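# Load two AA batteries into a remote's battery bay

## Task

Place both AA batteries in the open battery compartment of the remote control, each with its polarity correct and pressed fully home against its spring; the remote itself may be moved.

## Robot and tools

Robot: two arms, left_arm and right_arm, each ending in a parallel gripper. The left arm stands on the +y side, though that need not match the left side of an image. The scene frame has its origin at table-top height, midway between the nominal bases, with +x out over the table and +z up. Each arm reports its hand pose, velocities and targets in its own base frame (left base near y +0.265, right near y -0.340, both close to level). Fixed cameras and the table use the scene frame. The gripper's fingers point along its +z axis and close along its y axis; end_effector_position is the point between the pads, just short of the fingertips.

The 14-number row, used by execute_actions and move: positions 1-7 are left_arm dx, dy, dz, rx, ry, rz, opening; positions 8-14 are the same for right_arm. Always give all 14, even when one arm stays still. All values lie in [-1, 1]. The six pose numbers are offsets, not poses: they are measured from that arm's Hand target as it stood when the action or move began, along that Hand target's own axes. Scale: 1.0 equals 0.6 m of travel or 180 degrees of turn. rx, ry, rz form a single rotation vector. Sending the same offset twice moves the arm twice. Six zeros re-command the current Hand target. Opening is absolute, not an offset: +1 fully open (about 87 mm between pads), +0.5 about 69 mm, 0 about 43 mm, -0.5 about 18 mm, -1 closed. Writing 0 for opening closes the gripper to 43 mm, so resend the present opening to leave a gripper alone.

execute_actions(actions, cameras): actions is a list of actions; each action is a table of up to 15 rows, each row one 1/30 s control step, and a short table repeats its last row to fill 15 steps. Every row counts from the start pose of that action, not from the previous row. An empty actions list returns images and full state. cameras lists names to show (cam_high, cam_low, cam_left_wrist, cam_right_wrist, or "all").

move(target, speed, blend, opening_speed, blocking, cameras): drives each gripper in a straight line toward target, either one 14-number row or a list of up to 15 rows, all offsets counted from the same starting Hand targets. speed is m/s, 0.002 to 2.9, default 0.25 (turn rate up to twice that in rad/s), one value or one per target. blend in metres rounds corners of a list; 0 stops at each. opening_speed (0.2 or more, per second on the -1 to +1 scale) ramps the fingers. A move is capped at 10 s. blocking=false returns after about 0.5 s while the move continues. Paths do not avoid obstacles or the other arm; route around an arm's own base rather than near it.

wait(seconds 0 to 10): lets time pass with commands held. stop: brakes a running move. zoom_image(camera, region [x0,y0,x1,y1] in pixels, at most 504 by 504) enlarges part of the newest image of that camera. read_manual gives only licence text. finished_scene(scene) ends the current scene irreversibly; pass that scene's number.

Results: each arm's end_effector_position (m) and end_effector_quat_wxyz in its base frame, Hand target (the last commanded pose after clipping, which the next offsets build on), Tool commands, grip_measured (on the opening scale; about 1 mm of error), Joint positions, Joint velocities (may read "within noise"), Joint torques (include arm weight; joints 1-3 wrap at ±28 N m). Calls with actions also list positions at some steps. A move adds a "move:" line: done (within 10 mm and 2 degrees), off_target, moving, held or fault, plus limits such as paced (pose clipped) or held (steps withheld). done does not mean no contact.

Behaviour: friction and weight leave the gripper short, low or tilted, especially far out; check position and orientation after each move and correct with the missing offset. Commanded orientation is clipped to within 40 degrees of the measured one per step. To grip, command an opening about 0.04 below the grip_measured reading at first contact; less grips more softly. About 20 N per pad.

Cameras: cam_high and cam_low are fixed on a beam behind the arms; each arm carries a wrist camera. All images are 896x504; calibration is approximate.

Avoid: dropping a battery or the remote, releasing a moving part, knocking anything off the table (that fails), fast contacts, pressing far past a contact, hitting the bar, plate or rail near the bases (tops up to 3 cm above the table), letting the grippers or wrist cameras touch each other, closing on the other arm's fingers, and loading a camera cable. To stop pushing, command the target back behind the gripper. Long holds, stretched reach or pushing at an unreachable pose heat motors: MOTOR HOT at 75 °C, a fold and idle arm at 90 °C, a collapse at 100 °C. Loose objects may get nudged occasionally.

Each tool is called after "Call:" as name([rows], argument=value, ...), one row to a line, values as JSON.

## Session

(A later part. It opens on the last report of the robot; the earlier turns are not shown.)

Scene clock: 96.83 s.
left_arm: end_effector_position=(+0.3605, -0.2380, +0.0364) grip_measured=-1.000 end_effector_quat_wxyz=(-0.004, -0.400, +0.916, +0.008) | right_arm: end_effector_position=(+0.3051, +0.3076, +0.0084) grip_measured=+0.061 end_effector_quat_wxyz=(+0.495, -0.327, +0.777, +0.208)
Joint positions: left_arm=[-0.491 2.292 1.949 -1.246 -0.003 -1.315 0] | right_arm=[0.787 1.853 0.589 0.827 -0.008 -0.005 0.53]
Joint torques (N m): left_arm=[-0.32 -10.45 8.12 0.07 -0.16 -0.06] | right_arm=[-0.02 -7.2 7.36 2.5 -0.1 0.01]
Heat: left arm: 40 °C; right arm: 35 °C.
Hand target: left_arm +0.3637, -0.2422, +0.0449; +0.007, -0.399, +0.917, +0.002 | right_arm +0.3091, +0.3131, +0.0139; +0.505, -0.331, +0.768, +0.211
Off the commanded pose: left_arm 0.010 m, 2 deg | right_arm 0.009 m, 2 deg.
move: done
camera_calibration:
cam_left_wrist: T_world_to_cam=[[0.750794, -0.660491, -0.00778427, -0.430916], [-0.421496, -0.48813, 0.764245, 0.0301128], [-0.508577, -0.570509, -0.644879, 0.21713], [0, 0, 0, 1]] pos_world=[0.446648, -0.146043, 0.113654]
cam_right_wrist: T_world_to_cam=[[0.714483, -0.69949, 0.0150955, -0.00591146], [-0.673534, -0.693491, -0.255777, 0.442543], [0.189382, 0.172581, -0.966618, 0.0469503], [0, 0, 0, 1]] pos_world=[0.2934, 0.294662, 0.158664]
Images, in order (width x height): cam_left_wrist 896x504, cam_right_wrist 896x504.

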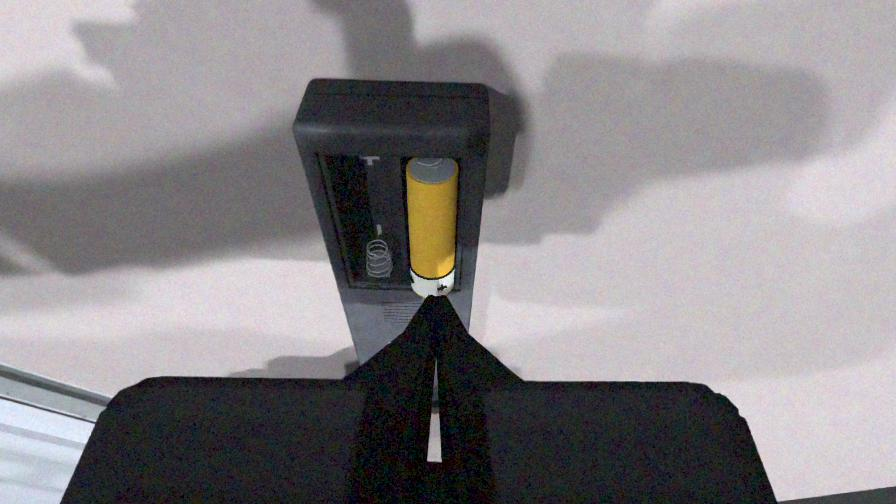

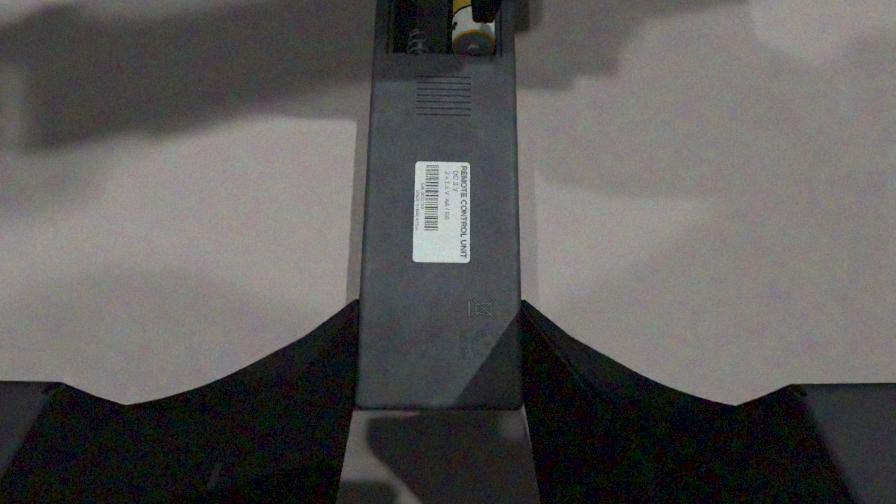

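Call:
move([
  [-0.003,0.001,0.03,0,0,0,-1,0,0,0,0,0,0,0],
  [-0.006,0.001,0.08,0,0,0,-1,0,0,0,0,0,0,0],
], speed=0.05, cameras=["cam_left_wrist","cam_right_wrist"])

Call:
zoom_image(camera="cam_left_wrist", region=[270, 50, 570, 330])

Call:
zoom_image(camera="cam_right_wrist", region=[370, 0, 530, 90])

Scene clock: 98.77 s.
left_arm: end_effector_position=(+0.3673, -0.2413, +0.0234) grip_measured=-1.000 end_effector_quat_wxyz=(+0.007, -0.401, +0.916, -0.012) | right_arm: end_effector_position=(+0.3049, +0.3078, +0.0084) grip_measured=+0.061 end_effector_quat_wxyz=(+0.495, -0.328, +0.777, +0.208)
Joint positions: left_arm=[-0.488 2.282 1.881 -1.142 0.005 -1.313 0] | right_arm=[0.787 1.853 0.589 0.827 -0.01 -0.006 0.53]
Joint torques (N m): left_arm=[0.14 -7.06 2.11 0.82 -0.23 0.05] | right_arm=[-0.02 -7.2 7.38 2.5 -0.09 0.02]
Heat: left arm: 40 °C; right arm: 35 °C.
Hand target: left_arm +0.3664, -0.2386, -0.0029; +0.007, -0.399, +0.917, +0.001 | right_arm +0.3091, +0.3131, +0.0139; +0.505, -0.331, +0.768, +0.211
Off the commanded pose: left_arm 0.027 m, 2 deg | right_arm 0.009 m, 2 deg.
move: off_target (left_arm)
camera_calibration:
cam_left_wrist: T_world_to_cam=[[0.751503, -0.658602, 0.0385658, -0.439073], [-0.448513, -0.46716, 0.761969, 0.0562442], [-0.483818, -0.589919, -0.646464, 0.196605], [0, 0, 0, 1]] pos_world=[0.450312, -0.146918, 0.101175]
cam_right_wrist: T_world_to_cam=[[0.715935, -0.698006, 0.0149917, -0.00661994], [-0.672101, -0.694859, -0.255835, 0.442535], [0.188991, 0.173085, -0.966604, 0.0469159], [0, 0, 0, 1]] pos_world=[0.293301, 0.294759, 0.158664]
Images, in order (width x height): cam_left_wrist 896x504, cam_right_wrist 896x504.

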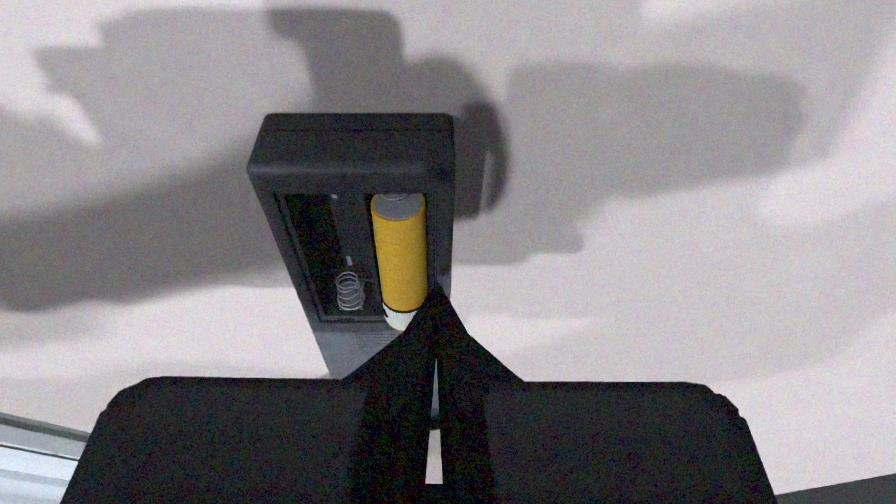

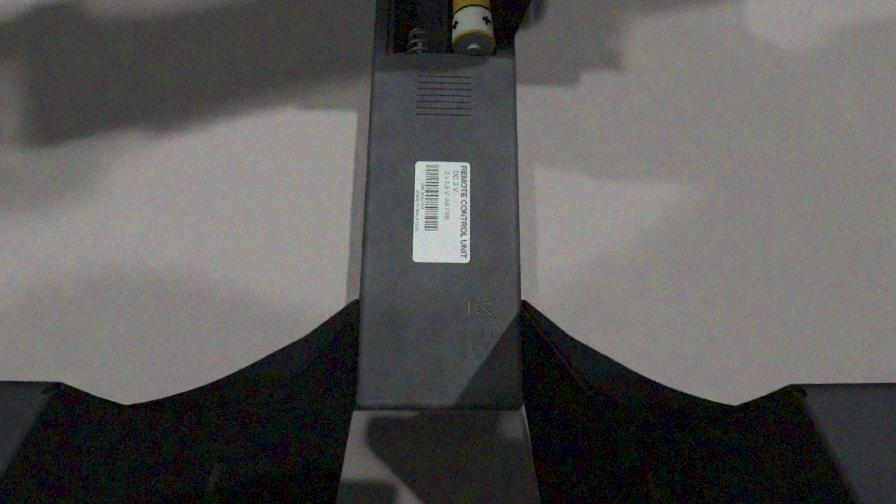

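Scaled by 1.680 from the camera's 896x504 image, which has a finer 1280x720 frame.

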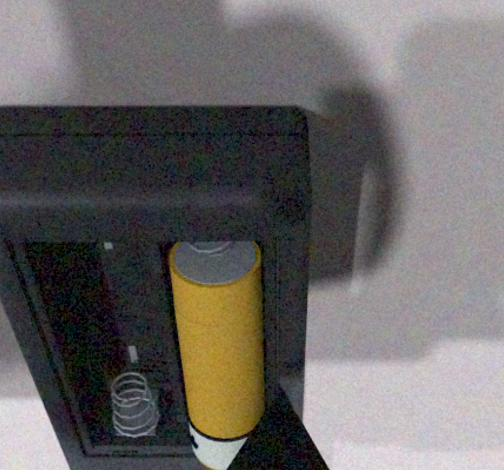

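Scaled by 3.150 from the camera's 896x504 image, which has a finer 1280x720 frame.

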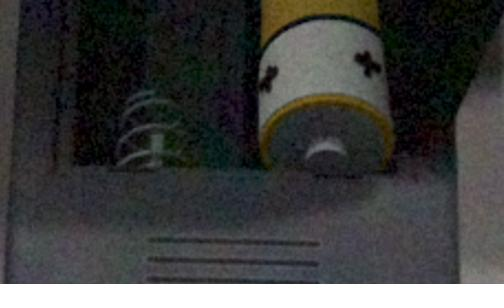

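Call:
move([
  [0.006,-0.001,-0.08,0,0,0,-1,0,0,0,0,0,0,0],
  [0.006,0.002,-0.08,0,0,0,-0.75,0,0,0,0,0,0,0],
], speed=0.08, cameras=["cam_left_wrist"])

Scene clock: 100.80 s.
left_arm: end_effector_position=(+0.3585, -0.2369, +0.0365) grip_measured=-0.750 end_effector_quat_wxyz=(-0.004, -0.400, +0.916, +0.008) | right_arm: end_effector_position=(+0.3046, +0.3081, +0.0084) grip_measured=+0.061 end_effector_quat_wxyz=(+0.495, -0.329, +0.777, +0.209)
Joint positions: left_arm=[-0.491 2.281 1.931 -1.239 -0.003 -1.314 0.125] | right_arm=[0.787 1.853 0.589 0.827 -0.013 -0.007 0.53]
Joint torques (N m): left_arm=[-0.24 -10.22 8.53 0.05 -0.16 -0.06] | right_arm=[-0.03 -7.2 7.38 2.5 -0.06 0.03]
Heat: left arm: 40 °C; right arm: 35 °C.
Hand target: left_arm +0.3625, -0.2409, +0.0451; +0.007, -0.399, +0.917, +0.001 | right_arm +0.3091, +0.3131, +0.0139; +0.505, -0.331, +0.768, +0.211
Off the commanded pose: left_arm 0.010 m, 2 deg | right_arm 0.009 m, 2 deg.
move: done
camera_calibration:
cam_left_wrist: T_world_to_cam=[[0.750327, -0.661026, -0.00735813, -0.428605], [-0.422125, -0.487658, 0.764199, 0.0300852], [-0.508744, -0.570293, -0.644939, 0.216917], [0, 0, 0, 1]] pos_world=[0.444649, -0.144942, 0.113754]
Images, in order (width x height): cam_left_wrist 896x504.

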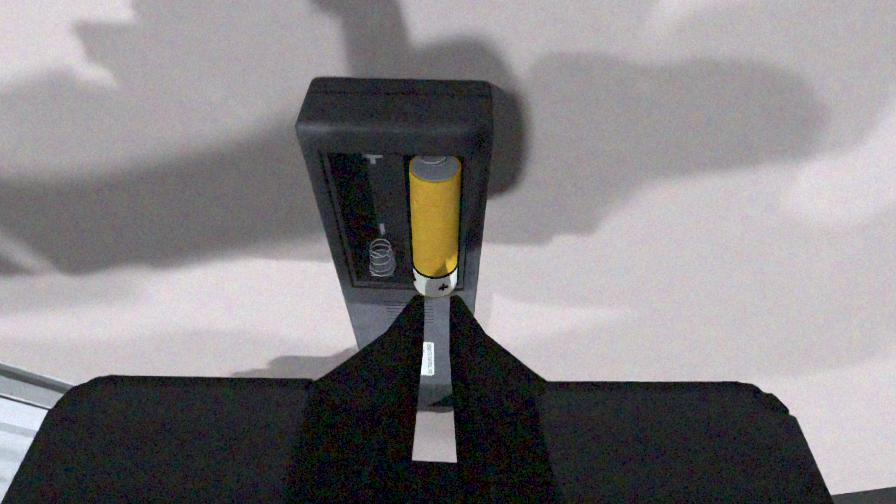

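Call:
move([
  [-0.002,0.002,0.03,0,0,0,-0.75,0,0,0,0,0,0,0],
], speed=0.05, cameras=["cam_left_wrist"])

Scene clock: 101.63 s.
left_arm: end_effector_position=(+0.3602, -0.2377, +0.0309) grip_measured=-0.750 end_effector_quat_wxyz=(-0.001, -0.400, +0.917, +0.004) | right_arm: end_effector_position=(+0.3046, +0.3081, +0.0084) grip_measured=+0.061 end_effector_quat_wxyz=(+0.495, -0.329, +0.777, +0.209)
Joint positions: left_arm=[-0.491 2.281 1.909 -1.207 -0.004 -1.314 0.125] | right_arm=[0.787 1.853 0.589 0.827 -0.013 -0.007 0.53]
Joint torques (N m): left_arm=[0.03 -9.66 4.94 0.44 -0.15 -0.01] | right_arm=[-0.02 -7.21 7.39 2.5 -0.07 0.03]
Heat: left arm: 40 °C; right arm: 35 °C.
Hand target: left_arm +0.3626, -0.2391, +0.0270; +0.007, -0.399, +0.917, +0.001 | right_arm +0.3091, +0.3131, +0.0139; +0.505, -0.331, +0.768, +0.211
Off the commanded pose: left_arm 0.005 m, 1 deg | right_arm 0.009 m, 2 deg.
move: done
camera_calibration:
cam_left_wrist: T_world_to_cam=[[0.750327, -0.661062, 0.00259002, -0.4308], [-0.42922, -0.484191, 0.76245, 0.0381032], [-0.502772, -0.573198, -0.647043, 0.21092], [0, 0, 0, 1]] pos_world=[0.44564, -0.145437, 0.108538]
Images, in order (width x height): cam_left_wrist 896x504.

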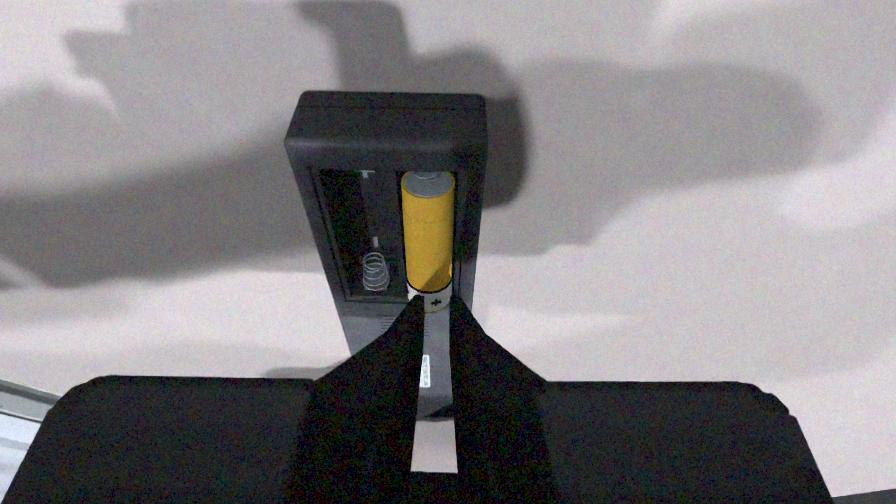

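Call:
move([
  [0,0.005,0.0,0,0,0,-0.75,0,0,0,0,0,0,0],
  [-0.008,0.006,0.05,0,0,0,-0.75,0,0,0,0,0,0,0],
], speed=0.05, cameras=["cam_left_wrist","cam_right_wrist"])

Call:
zoom_image(camera="cam_right_wrist", region=[370, 0, 530, 90])

Call:
zoom_image(camera="cam_left_wrist", region=[270, 50, 570, 330])

Scene clock: 103.43 s.
left_arm: end_effector_position=(+0.3593, -0.2358, +0.0235) grip_measured=-0.749 end_effector_quat_wxyz=(-0.003, -0.400, +0.917, -0.008) | right_arm: end_effector_position=(+0.3046, +0.3081, +0.0084) grip_measured=+0.061 end_effector_quat_wxyz=(+0.495, -0.329, +0.777, +0.209)
Joint positions: left_arm=[-0.481 2.261 1.843 -1.144 0.016 -1.303 0.125] | right_arm=[0.787 1.853 0.589 0.827 -0.012 -0.007 0.53]
Joint torques (N m): left_arm=[0.24 -6.93 2.17 0.97 -0.33 0.03] | right_arm=[-0.03 -7.2 7.38 2.5 -0.06 0.03]
Heat: left arm: 40 °C; right arm: 35 °C.
Hand target: left_arm +0.3636, -0.2328, -0.0031; +0.007, -0.399, +0.917, +0.002 | right_arm +0.3091, +0.3131, +0.0139; +0.505, -0.331, +0.768, +0.211
Off the commanded pose: left_arm 0.027 m, 2 deg | right_arm 0.009 m, 2 deg.
move: off_target (left_arm)
camera_calibration:
cam_left_wrist: T_world_to_cam=[[0.750012, -0.661007, 0.0234955, -0.429198], [-0.433801, -0.464776, 0.771881, 0.0502936], [-0.499299, -0.589112, -0.635333, 0.201513], [0, 0, 0, 1]] pos_world=[0.444336, -0.141614, 0.0992912]
cam_right_wrist: T_world_to_cam=[[0.717703, -0.696186, 0.0150832, -0.00726808], [-0.670321, -0.696581, -0.255823, 0.442526], [0.188607, 0.173494, -0.966606, 0.0469132], [0, 0, 0, 1]] pos_world=[0.293002, 0.295056, 0.158664]
Images, in order (width x height): cam_left_wrist 896x504, cam_right_wrist 896x504.

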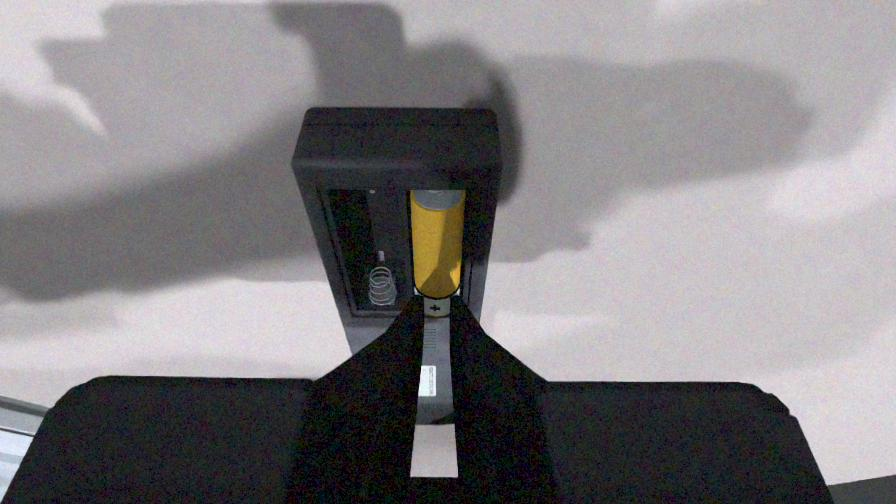

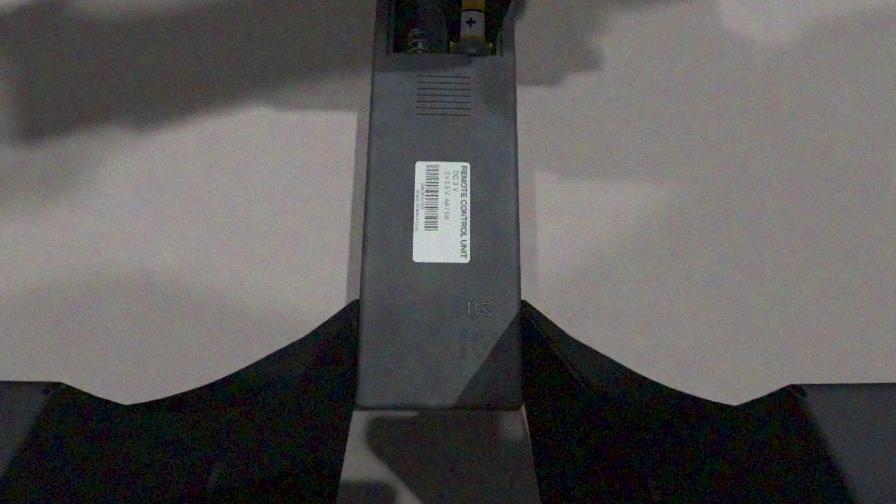

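Scaled by 3.150 from the camera's 896x504 image, which has a finer 1280x720 frame.

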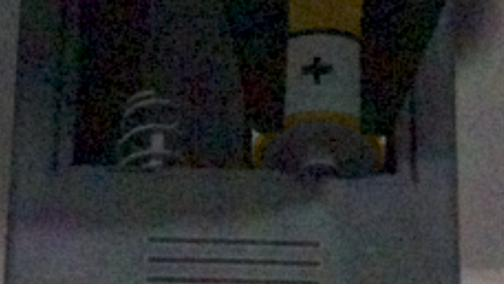

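Scaled by 1.680 from the camera's 896x504 image, which has a finer 1280x720 frame.

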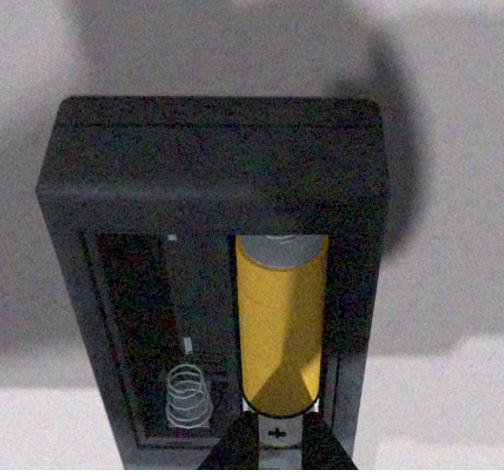

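Call:
move([
  [0,0.003,0.025,0,0,0,-0.75,0,0,0,0,0,0,0],
], speed=0.05, cameras=["cam_left_wrist","cam_right_wrist"])

Call:
zoom_image(camera="cam_right_wrist", region=[370, 0, 530, 90])

Call:
zoom_image(camera="cam_left_wrist", region=[270, 50, 570, 330])

Scene clock: 104.37 s.
left_arm: end_effector_position=(+0.3605, -0.2361, +0.0200) grip_measured=-0.749 end_effector_quat_wxyz=(+0.001, -0.400, +0.916, -0.022) | right_arm: end_effector_position=(+0.3046, +0.3081, +0.0084) grip_measured=+0.061 end_effector_quat_wxyz=(+0.495, -0.329, +0.777, +0.209)
Joint positions: left_arm=[-0.476 2.242 1.796 -1.09 0.027 -1.299 0.126] | right_arm=[0.787 1.853 0.589 0.827 -0.012 -0.007 0.53]
Joint torques (N m): left_arm=[-0.03 -4.98 1.92 1.02 -0.41 0] | right_arm=[-0.03 -7.2 7.36 2.5 -0.07 0.03]
Heat: left arm: 40 °C; right arm: 35 °C.
Hand target: left_arm +0.3625, -0.2315, -0.0180; +0.007, -0.399, +0.917, +0.001 | right_arm +0.3091, +0.3131, +0.0139; +0.505, -0.331, +0.768, +0.211
Off the commanded pose: left_arm 0.038 m, 3 deg | right_arm 0.009 m, 2 deg.
move: off_target (left_arm)
camera_calibration:
cam_left_wrist: T_world_to_cam=[[0.749649, -0.65984, 0.051346, -0.430402], [-0.447539, -0.448237, 0.773817, 0.0621002], [-0.48758, -0.603071, -0.631325, 0.192125], [0, 0, 0, 1]] pos_world=[0.444119, -0.140296, 0.0953388]
cam_right_wrist: T_world_to_cam=[[0.717703, -0.696186, 0.0150832, -0.00726808], [-0.670321, -0.696581, -0.255823, 0.442526], [0.188607, 0.173494, -0.966606, 0.0469132], [0, 0, 0, 1]] pos_world=[0.293002, 0.295056, 0.158664]
Images, in order (width x height): cam_left_wrist 896x504, cam_right_wrist 896x504.

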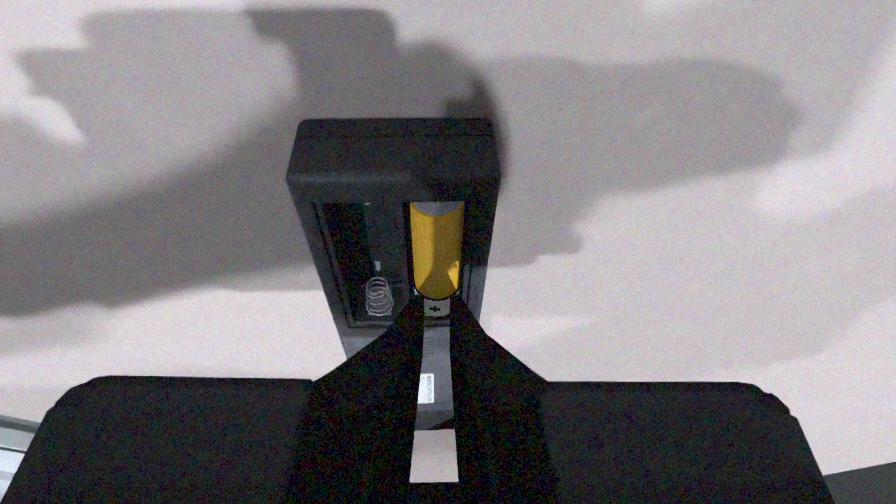

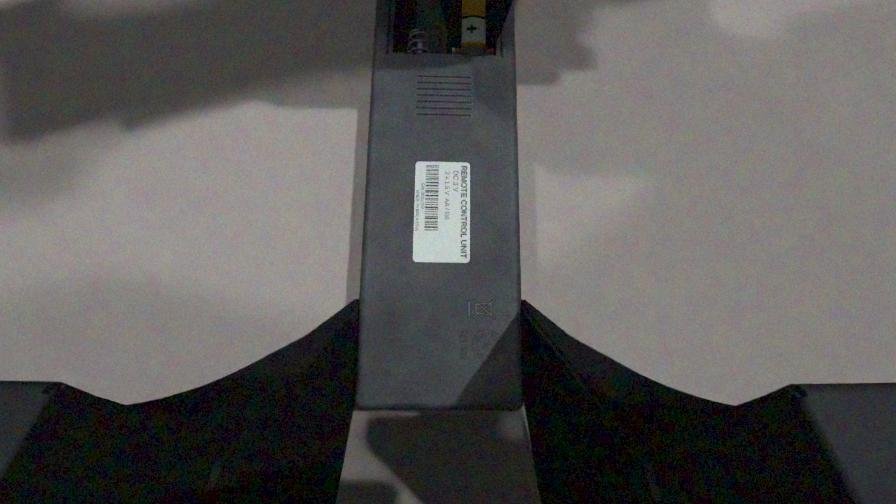

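Scaled by 3.150 from the camera's 896x504 image, which has a finer 1280x720 frame.

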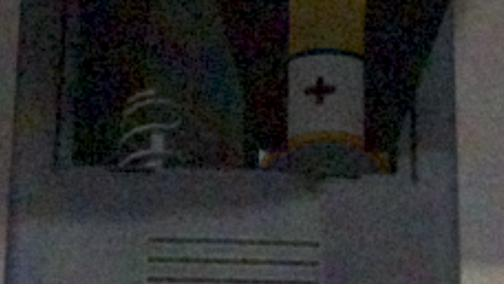

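Scaled by 1.680 from the camera's 896x504 image, which has a finer 1280x720 frame.

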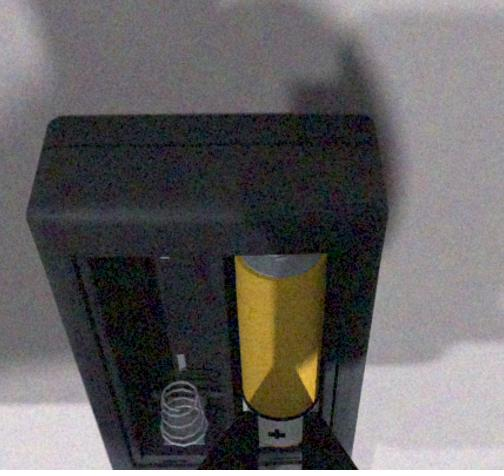

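Call:
move([
  [0,0.003,0.025,0,0,0,-0.75,0,0,0,0,0,0,0],
], speed=0.05, cameras=["cam_left_wrist","cam_right_wrist"])

Call:
zoom_image(camera="cam_right_wrist", region=[370, 0, 530, 90])

Call:
zoom_image(camera="cam_left_wrist", region=[270, 50, 570, 330])

Scene clock: 105.23 s.
left_arm: end_effector_position=(+0.3601, -0.2359, +0.0189) grip_measured=-0.748 end_effector_quat_wxyz=(+0.003, -0.400, +0.916, -0.031) | right_arm: end_effector_position=(+0.3046, +0.3081, +0.0084) grip_measured=+0.061 end_effector_quat_wxyz=(+0.495, -0.329, +0.777, +0.209)
Joint positions: left_arm=[-0.473 2.225 1.762 -1.057 0.034 -1.296 0.126] | right_arm=[0.787 1.853 0.589 0.827 -0.012 -0.007 0.53]
Joint torques (N m): left_arm=[-0.12 -3.21 0.62 1.25 -0.48 0] | right_arm=[-0.02 -7.21 7.36 2.5 -0.07 0.03]
Heat: left arm: 40 °C; right arm: 35 °C.
Hand target: left_arm +0.3612, -0.2301, -0.0330; +0.007, -0.399, +0.917, +0.002 | right_arm +0.3091, +0.3131, +0.0139; +0.505, -0.331, +0.768, +0.211
Off the commanded pose: left_arm 0.052 m, 4 deg | right_arm 0.009 m, 2 deg.
move: off_target (left_arm)
camera_calibration:
cam_left_wrist: T_world_to_cam=[[0.749048, -0.658936, 0.0687709, -0.42986], [-0.455973, -0.437437, 0.775072, 0.0684086], [-0.48064, -0.611924, -0.628119, 0.186692], [0, 0, 0, 1]] pos_world=[0.44291, -0.139084, 0.0938052]
cam_right_wrist: T_world_to_cam=[[0.717703, -0.696186, 0.0150832, -0.00726808], [-0.670321, -0.696581, -0.255823, 0.442526], [0.188607, 0.173494, -0.966606, 0.0469132], [0, 0, 0, 1]] pos_world=[0.293002, 0.295056, 0.158664]
Images, in order (width x height): cam_left_wrist 896x504, cam_right_wrist 896x504.

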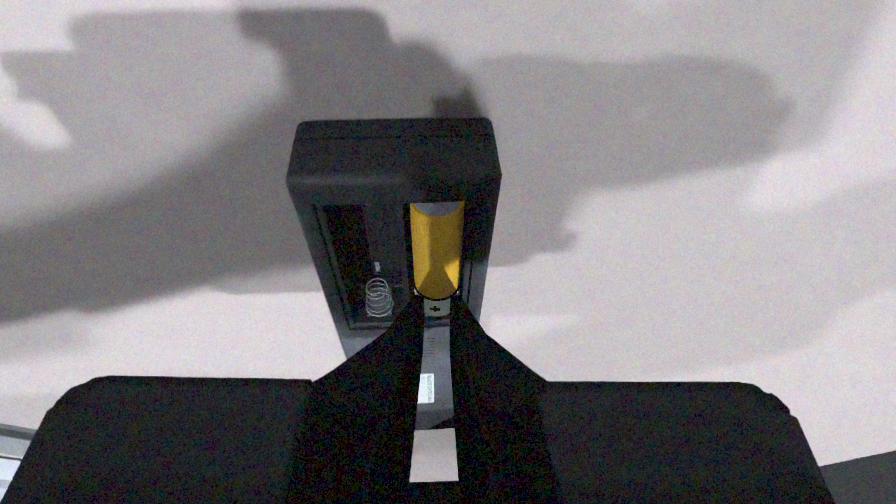

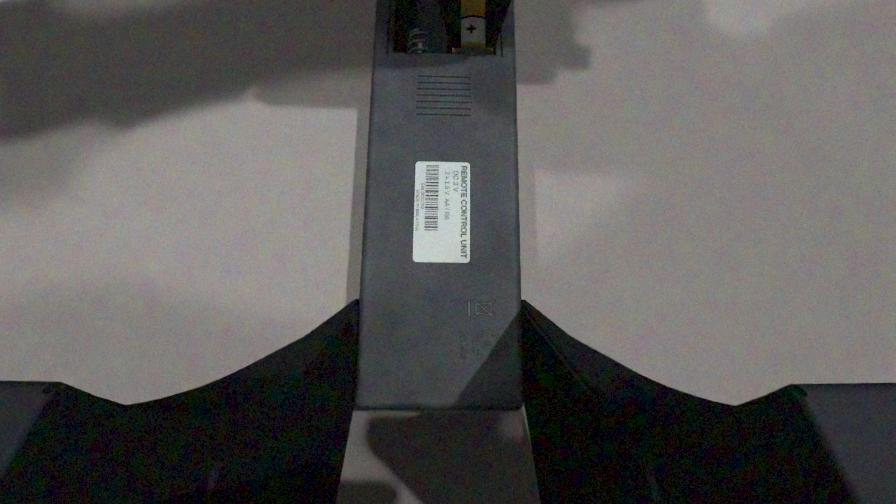

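Scaled by 3.150 from the camera's 896x504 image, which has a finer 1280x720 frame.

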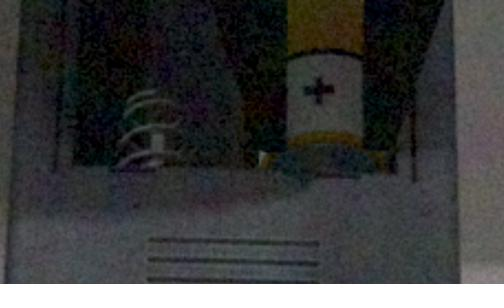

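Scaled by 1.680 from the camera's 896x504 image, which has a finer 1280x720 frame.

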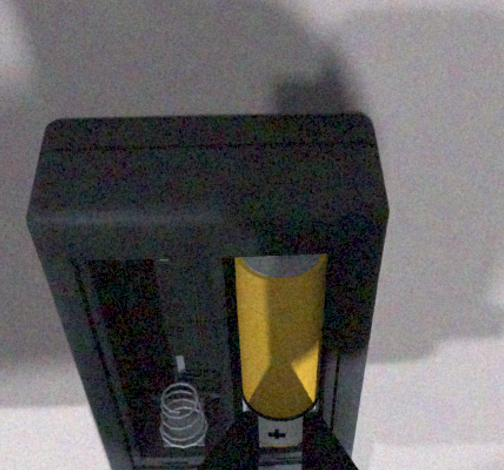

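Call:
move([
  [0.005,-0.003,-0.06,0,0,0,-0.75,0,0,0,0,0,0,0],
  [0.005,-0.003,-0.2,0,0,0,-0.75,0,0,0,0,0,0,0],
], speed=0.1, blend=0.005, cameras=["cam_left_wrist","cam_right_wrist"])

Call:
zoom_image(camera="cam_right_wrist", region=[370, 0, 530, 90])

Call:
zoom_image(camera="cam_left_wrist", region=[320, 30, 560, 290])

Scene clock: 107.30 s.
left_arm: end_effector_position=(+0.3551, -0.2297, +0.0797) grip_measured=-0.750 end_effector_quat_wxyz=(-0.003, -0.400, +0.917, +0.007) | right_arm: end_effector_position=(+0.3046, +0.3081, +0.0084) grip_measured=+0.061 end_effector_quat_wxyz=(+0.495, -0.329, +0.777, +0.209)
Joint positions: left_arm=[-0.481 2.241 2.035 -1.381 -0.004 -1.303 0.125] | right_arm=[0.787 1.853 0.589 0.827 -0.012 -0.007 0.53]
Joint torques (N m): left_arm=[-0.38 -9.24 9.68 0.03 -0.15 -0.08] | right_arm=[-0.03 -7.21 7.36 2.5 -0.07 0.03]
Heat: left arm: 40 °C; right arm: 35 °C.
Hand target: left_arm +0.3592, -0.2346, +0.0870; +0.007, -0.399, +0.917, +0.001 | right_arm +0.3091, +0.3131, +0.0139; +0.505, -0.331, +0.768, +0.211
Off the commanded pose: left_arm 0.010 m, 1 deg | right_arm 0.009 m, 2 deg.
move: done
camera_calibration:
cam_left_wrist: T_world_to_cam=[[0.749835, -0.661607, -0.00491077, -0.421213], [-0.4243, -0.486551, 0.7637, 0.000174083], [-0.507658, -0.570565, -0.645553, 0.24669], [0, 0, 0, 1]] pos_world=[0.441148, -0.13784, 0.15705]
cam_right_wrist: T_world_to_cam=[[0.717703, -0.696186, 0.0150832, -0.00726808], [-0.670321, -0.696581, -0.255823, 0.442526], [0.188607, 0.173494, -0.966606, 0.0469132], [0, 0, 0, 1]] pos_world=[0.293002, 0.295056, 0.158664]
Images, in order (width x height): cam_left_wrist 896x504, cam_right_wrist 896x504.

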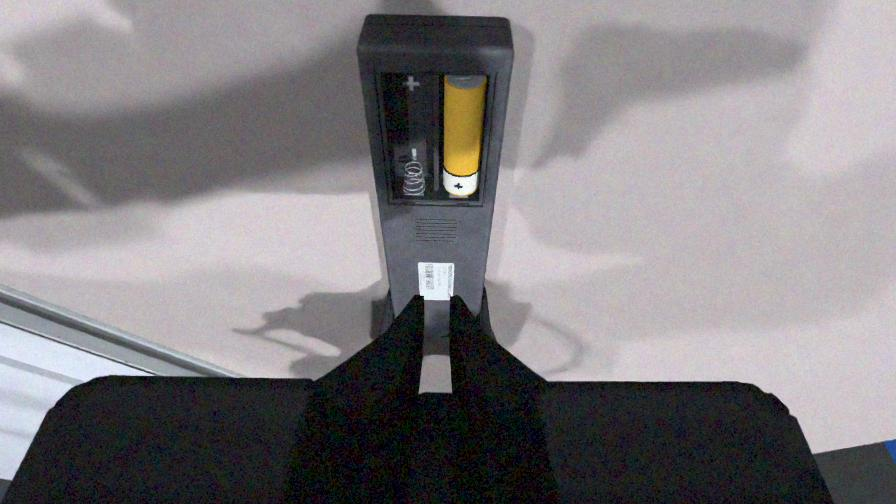

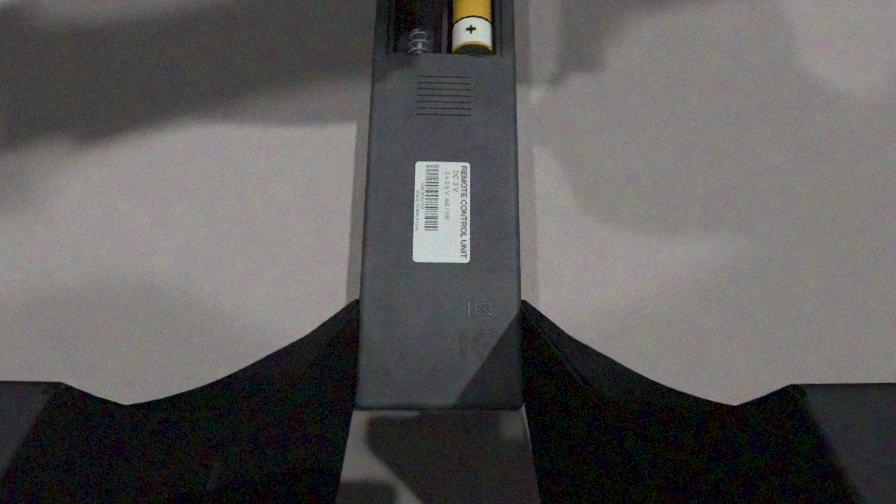

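Scaled by 3.150 from the camera's 896x504 image, which has a finer 1280x720 frame.

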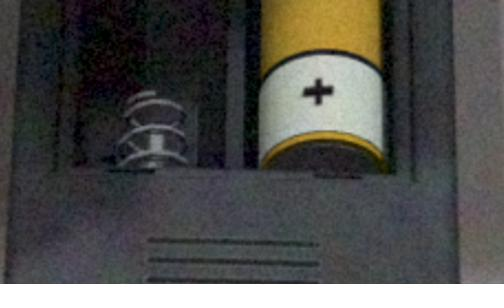

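Scaled by 1.938 from the camera's 896x504 image, which has a finer 1280x720 frame.

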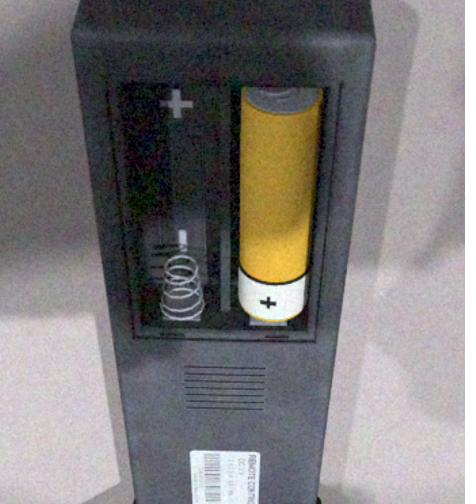

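Call:
move(target=[-0.341,0.453,-0.067,0,0,0.417,-0.1,0,0,0,0,0,0,0], cameras=["cam_left_wrist"])

Scene clock: 111.03 s.
left_arm: end_effector_position=(+0.3050, +0.1014, +0.1191) grip_measured=-0.100 end_effector_quat_wxyz=(-0.005, +0.239, +0.971, +0.004) | right_arm: end_effector_position=(+0.3046, +0.3081, +0.0084) grip_measured=+0.061 end_effector_quat_wxyz=(+0.495, -0.329, +0.777, +0.209)
Joint positions: left_arm=[0.23 1.882 1.655 -1.35 -0.012 0.712 0.45] | right_arm=[0.787 1.853 0.589 0.827 -0.012 -0.007 0.53]
Joint torques (N m): left_arm=[0.51 -10.33 5.2 0.06 0.08 0.11] | right_arm=[-0.03 -7.2 7.38 2.5 -0.06 0.03]
Heat: left arm: 41 °C; right arm: 35 °C.
Hand target: left_arm +0.2992, +0.1000, +0.1293; +0.005, +0.242, +0.970, +0.005 | right_arm +0.3091, +0.3131, +0.0139; +0.505, -0.331, +0.768, +0.211
Off the commanded pose: left_arm 0.012 m, 1 deg | right_arm 0.009 m, 2 deg.
move: off_target (left_arm)
camera_calibration:
cam_left_wrist: T_world_to_cam=[[-0.441339, -0.897324, 0.0054922, 0.221601], [-0.569049, 0.284602, 0.771482, 0.0748609], [-0.693833, 0.33736, -0.636227, 0.39922], [0, 0, 0, 1]] pos_world=[0.417392, 0.0428617, 0.195023]
Images, in order (width x height): cam_left_wrist 896x504.

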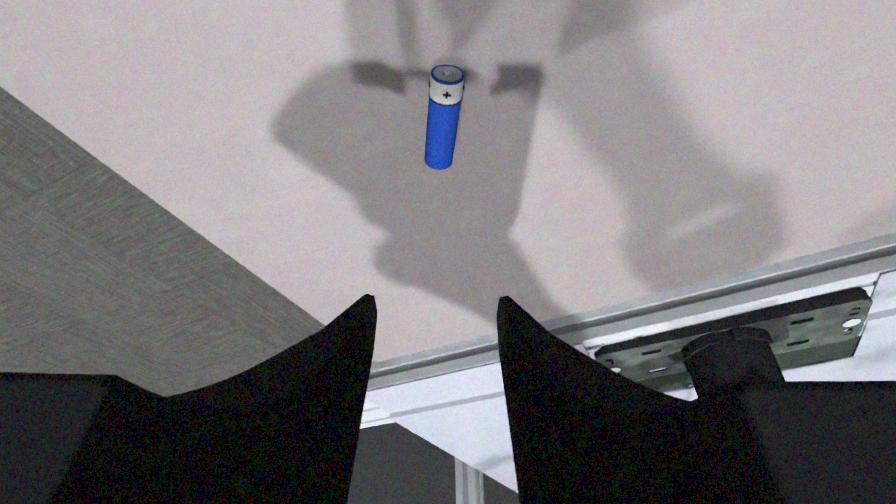

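Call:
move(target=[0.0,-0.0047,0.152,0,0,0.008,-0.1,0,0,0,0,0,0,0], cameras=["cam_left_wrist"])

Scene clock: 112.57 s.
left_arm: end_effector_position=(+0.2986, +0.1005, +0.0441) grip_measured=-0.100 end_effector_quat_wxyz=(+0.006, +0.248, +0.969, +0.010) | right_arm: end_effector_position=(+0.3046, +0.3081, +0.0084) grip_measured=+0.061 end_effector_quat_wxyz=(+0.495, -0.329, +0.777, +0.209)
Joint positions: left_arm=[0.23 1.871 1.342 -1.023 -0.012 0.731 0.45] | right_arm=[0.787 1.853 0.589 0.827 -0.012 -0.007 0.53]
Joint torques (N m): left_arm=[-0.02 -6.13 5.09 0.38 0.09 0.11] | right_arm=[-0.03 -7.2 7.38 2.5 -0.07 0.03]
Heat: left arm: 41 °C; right arm: 35 °C.
Hand target: left_arm +0.2989, +0.0983, +0.0380; +0.004, +0.254, +0.967, +0.005 | right_arm +0.3091, +0.3131, +0.0139; +0.505, -0.331, +0.768, +0.211
Off the commanded pose: left_arm 0.006 m, 1 deg | right_arm 0.009 m, 2 deg.
move: done
camera_calibration:
cam_left_wrist: T_world_to_cam=[[-0.457976, -0.888905, -0.0102842, 0.223158], [-0.58191, 0.291022, 0.7594, 0.133093], [-0.672041, 0.353771, -0.650543, 0.339777], [0, 0, 0, 1]] pos_world=[0.407993, 0.0394303, 0.122264]
Images, in order (width x height): cam_left_wrist 896x504.

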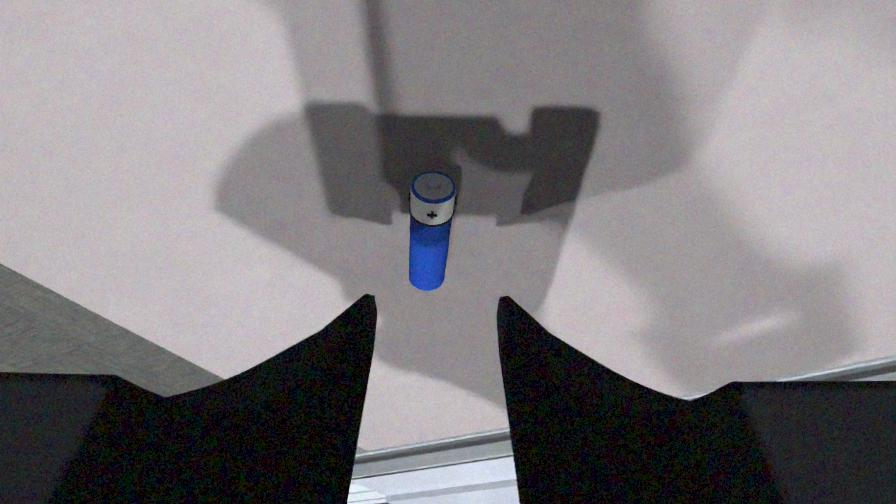

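Call:
move([
  [-0.005,0.005,0.046,0,0,0,-0.1,0,0,0,0,0,0,0],
], speed=0.1, cameras=["cam_left_wrist"])

Scene clock: 113.77 s.
left_arm: end_effector_position=(+0.3031, +0.1016, +0.0163) grip_measured=-0.100 end_effector_quat_wxyz=(+0.005, +0.248, +0.969, +0.009) | right_arm: end_effector_position=(+0.3046, +0.3081, +0.0084) grip_measured=+0.061 end_effector_quat_wxyz=(+0.495, -0.329, +0.777, +0.209)
Joint positions: left_arm=[0.23 1.924 1.297 -0.926 -0.012 0.732 0.45] | right_arm=[0.787 1.853 0.589 0.827 -0.012 -0.007 0.53]
Joint torques (N m): left_arm=[0.06 -6.35 5 0.39 0.09 0.11] | right_arm=[-0.03 -7.21 7.38 2.5 -0.07 0.03]
Heat: left arm: 41 °C; right arm: 35 °C.
Hand target: left_arm +0.3033, +0.0996, +0.0104; +0.004, +0.254, +0.967, +0.005 | right_arm +0.3091, +0.3131, +0.0139; +0.505, -0.331, +0.768, +0.211
Off the commanded pose: left_arm 0.006 m, 1 deg | right_arm 0.009 m, 2 deg.
move: done
camera_calibration:
cam_left_wrist: T_world_to_cam=[[-0.458693, -0.888543, -0.00959494, 0.226218], [-0.580829, 0.291635, 0.759991, 0.156171], [-0.672487, 0.354176, -0.649862, 0.3245], [0, 0, 0, 1]] pos_world=[0.412695, 0.0405294, 0.0943619]
Images, in order (width x height): cam_left_wrist 896x504.

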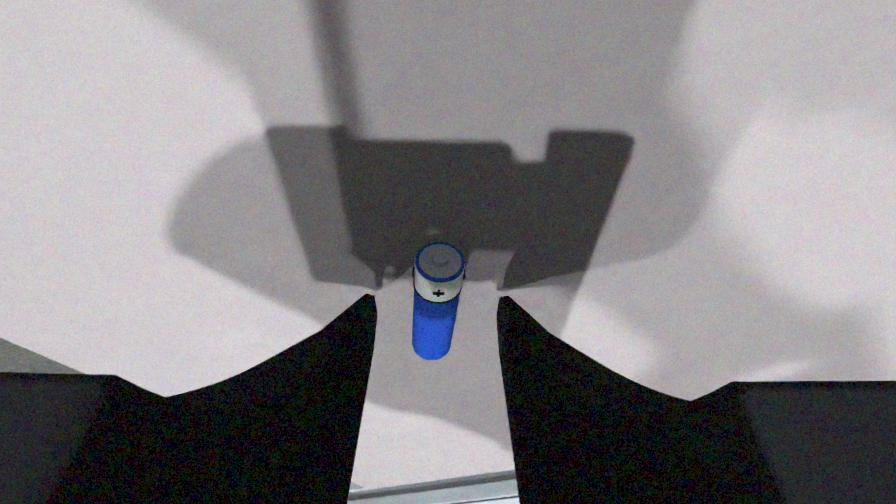

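Call:
move([
  [0,0.001,0.007,0,0,0,-0.1,0,0,0,0,0,0,0],
  [0,0.001,0.007,0,0,0,-0.67,0,0,0,0,0,0,0],
], speed=0.1, opening_speed=0.6, cameras=["cam_left_wrist"])

Scene clock: 115.80 s.
left_arm: end_effector_position=(+0.3067, +0.1025, +0.0152) grip_measured=-0.638 end_effector_quat_wxyz=(+0.011, +0.249, +0.968, +0.012) | right_arm: end_effector_position=(+0.3046, +0.3081, +0.0084) grip_measured=+0.061 end_effector_quat_wxyz=(+0.495, -0.329, +0.777, +0.209)
Joint positions: left_arm=[0.23 1.926 1.297 -0.911 -0.012 0.734 0.181] | right_arm=[0.787 1.853 0.589 0.827 -0.012 -0.007 0.53]
Joint torques (N m): left_arm=[0.17 -5.96 4.34 0.4 0.09 0.11] | right_arm=[-0.02 -7.2 7.38 2.51 -0.06 0.03]
Heat: left arm: 40 °C; right arm: 35 °C.
Hand target: left_arm +0.3036, +0.1002, +0.0063; +0.004, +0.254, +0.967, +0.005 | right_arm +0.3091, +0.3131, +0.0139; +0.505, -0.331, +0.768, +0.211
Off the commanded pose: left_arm 0.010 m, 1 deg | right_arm 0.009 m, 2 deg.
move: done
camera_calibration:
cam_left_wrist: T_world_to_cam=[[-0.460196, -0.887634, -0.0180751, 0.229054], [-0.589856, 0.290469, 0.753457, 0.161764], [-0.663543, 0.357399, -0.657249, 0.3229], [0, 0, 0, 1]] pos_world=[0.415085, 0.0409239, 0.0944832]
Images, in order (width x height): cam_left_wrist 896x504.

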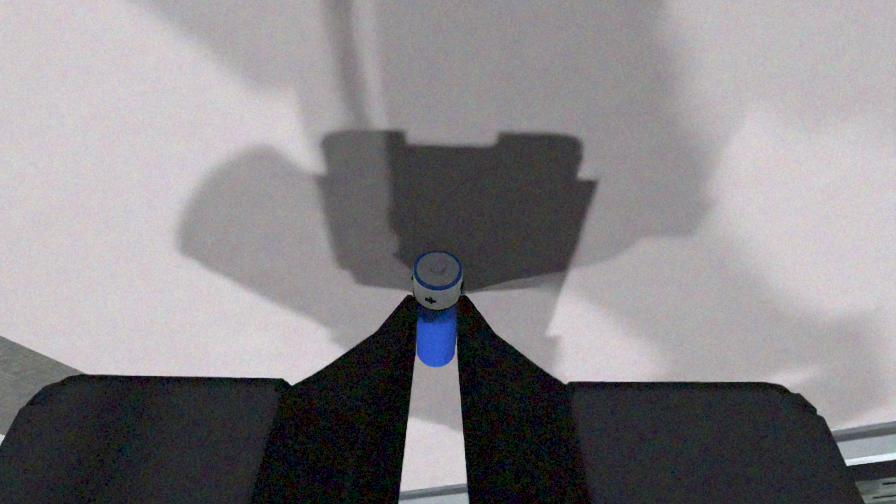

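Call:
move([
  [0,0,-0.158,0,0,0,-0.7,0,0,0,0,0,0,0],
  [-0.348,-0.372,-0.168,0,0,-0.424,-0.7,0,0,0,0,0,0,0],
], cameras=["cam_left_wrist","cam_right_wrist","cam_high"])

Scene clock: 120.73 s.
left_arm: end_effector_position=(+0.3700, -0.1941, +0.1024) grip_measured=-0.638 end_effector_quat_wxyz=(+0.003, -0.396, +0.918, +0.005) | right_arm: end_effector_position=(+0.3046, +0.3081, +0.0084) grip_measured=+0.061 end_effector_quat_wxyz=(+0.495, -0.329, +0.777, +0.209)
Joint positions: left_arm=[-0.394 2.228 2.107 -1.452 -0.01 -1.208 0.181] | right_arm=[0.787 1.853 0.589 0.827 -0.012 -0.007 0.53]
Joint torques (N m): left_arm=[0.05 -8.18 9.87 0.05 -0.09 -0.08] | right_arm=[-0.05 -7.2 7.38 2.5 -0.07 0.03]
Heat: left arm: 40 °C; right arm: 35 °C.
Hand target: left_arm +0.3747, -0.1975, +0.1054; +0.007, -0.398, +0.917, +0.002 | right_arm +0.3091, +0.3131, +0.0139; +0.505, -0.331, +0.768, +0.211
Off the commanded pose: left_arm 0.007 m, 1 deg | right_arm 0.009 m, 2 deg.
move: done
camera_calibration:
cam_left_wrist: T_world_to_cam=[[0.743953, -0.668217, 0.00454342, -0.408801], [-0.438331, -0.482857, 0.7581, 0.0129691], [-0.504381, -0.565982, -0.652122, 0.289537], [0, 0, 0, 1]] pos_world=[0.455851, -0.103033, 0.180839]
cam_right_wrist: T_world_to_cam=[[0.717703, -0.696186, 0.0150832, -0.00726808], [-0.670321, -0.696581, -0.255823, 0.442526], [0.188607, 0.173494, -0.966606, 0.0469132], [0, 0, 0, 1]] pos_world=[0.293002, 0.295056, 0.158664]
Images, in order (width x height): cam_high 896x504, cam_left_wrist 896x504, cam_right_wrist 896x504.

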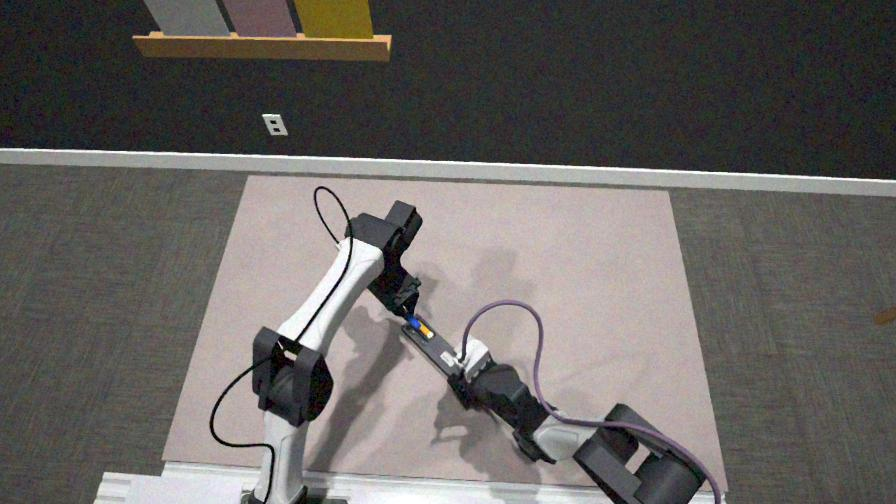

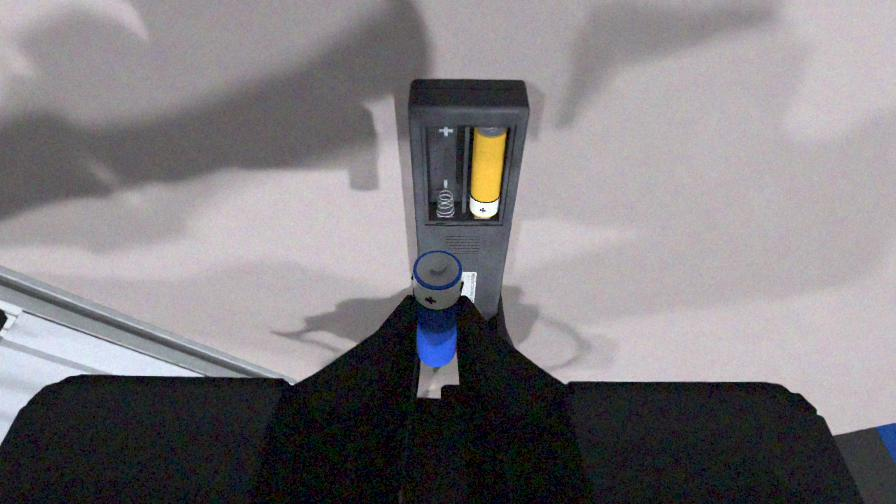

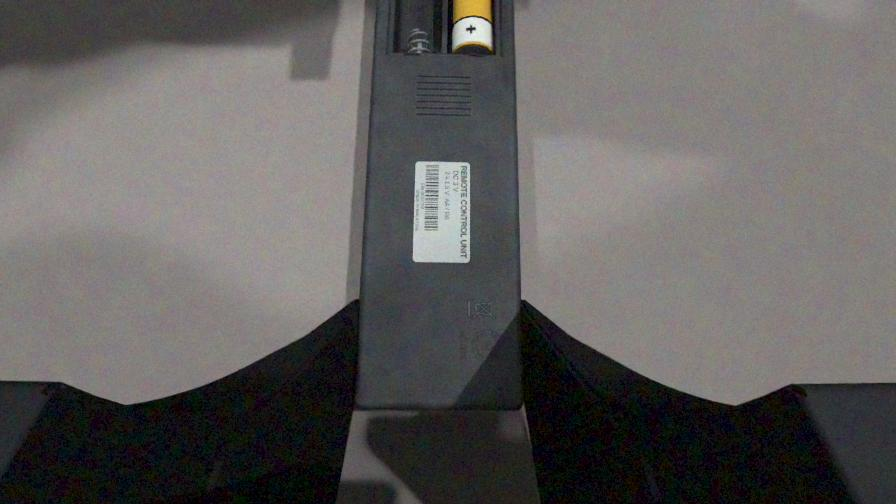

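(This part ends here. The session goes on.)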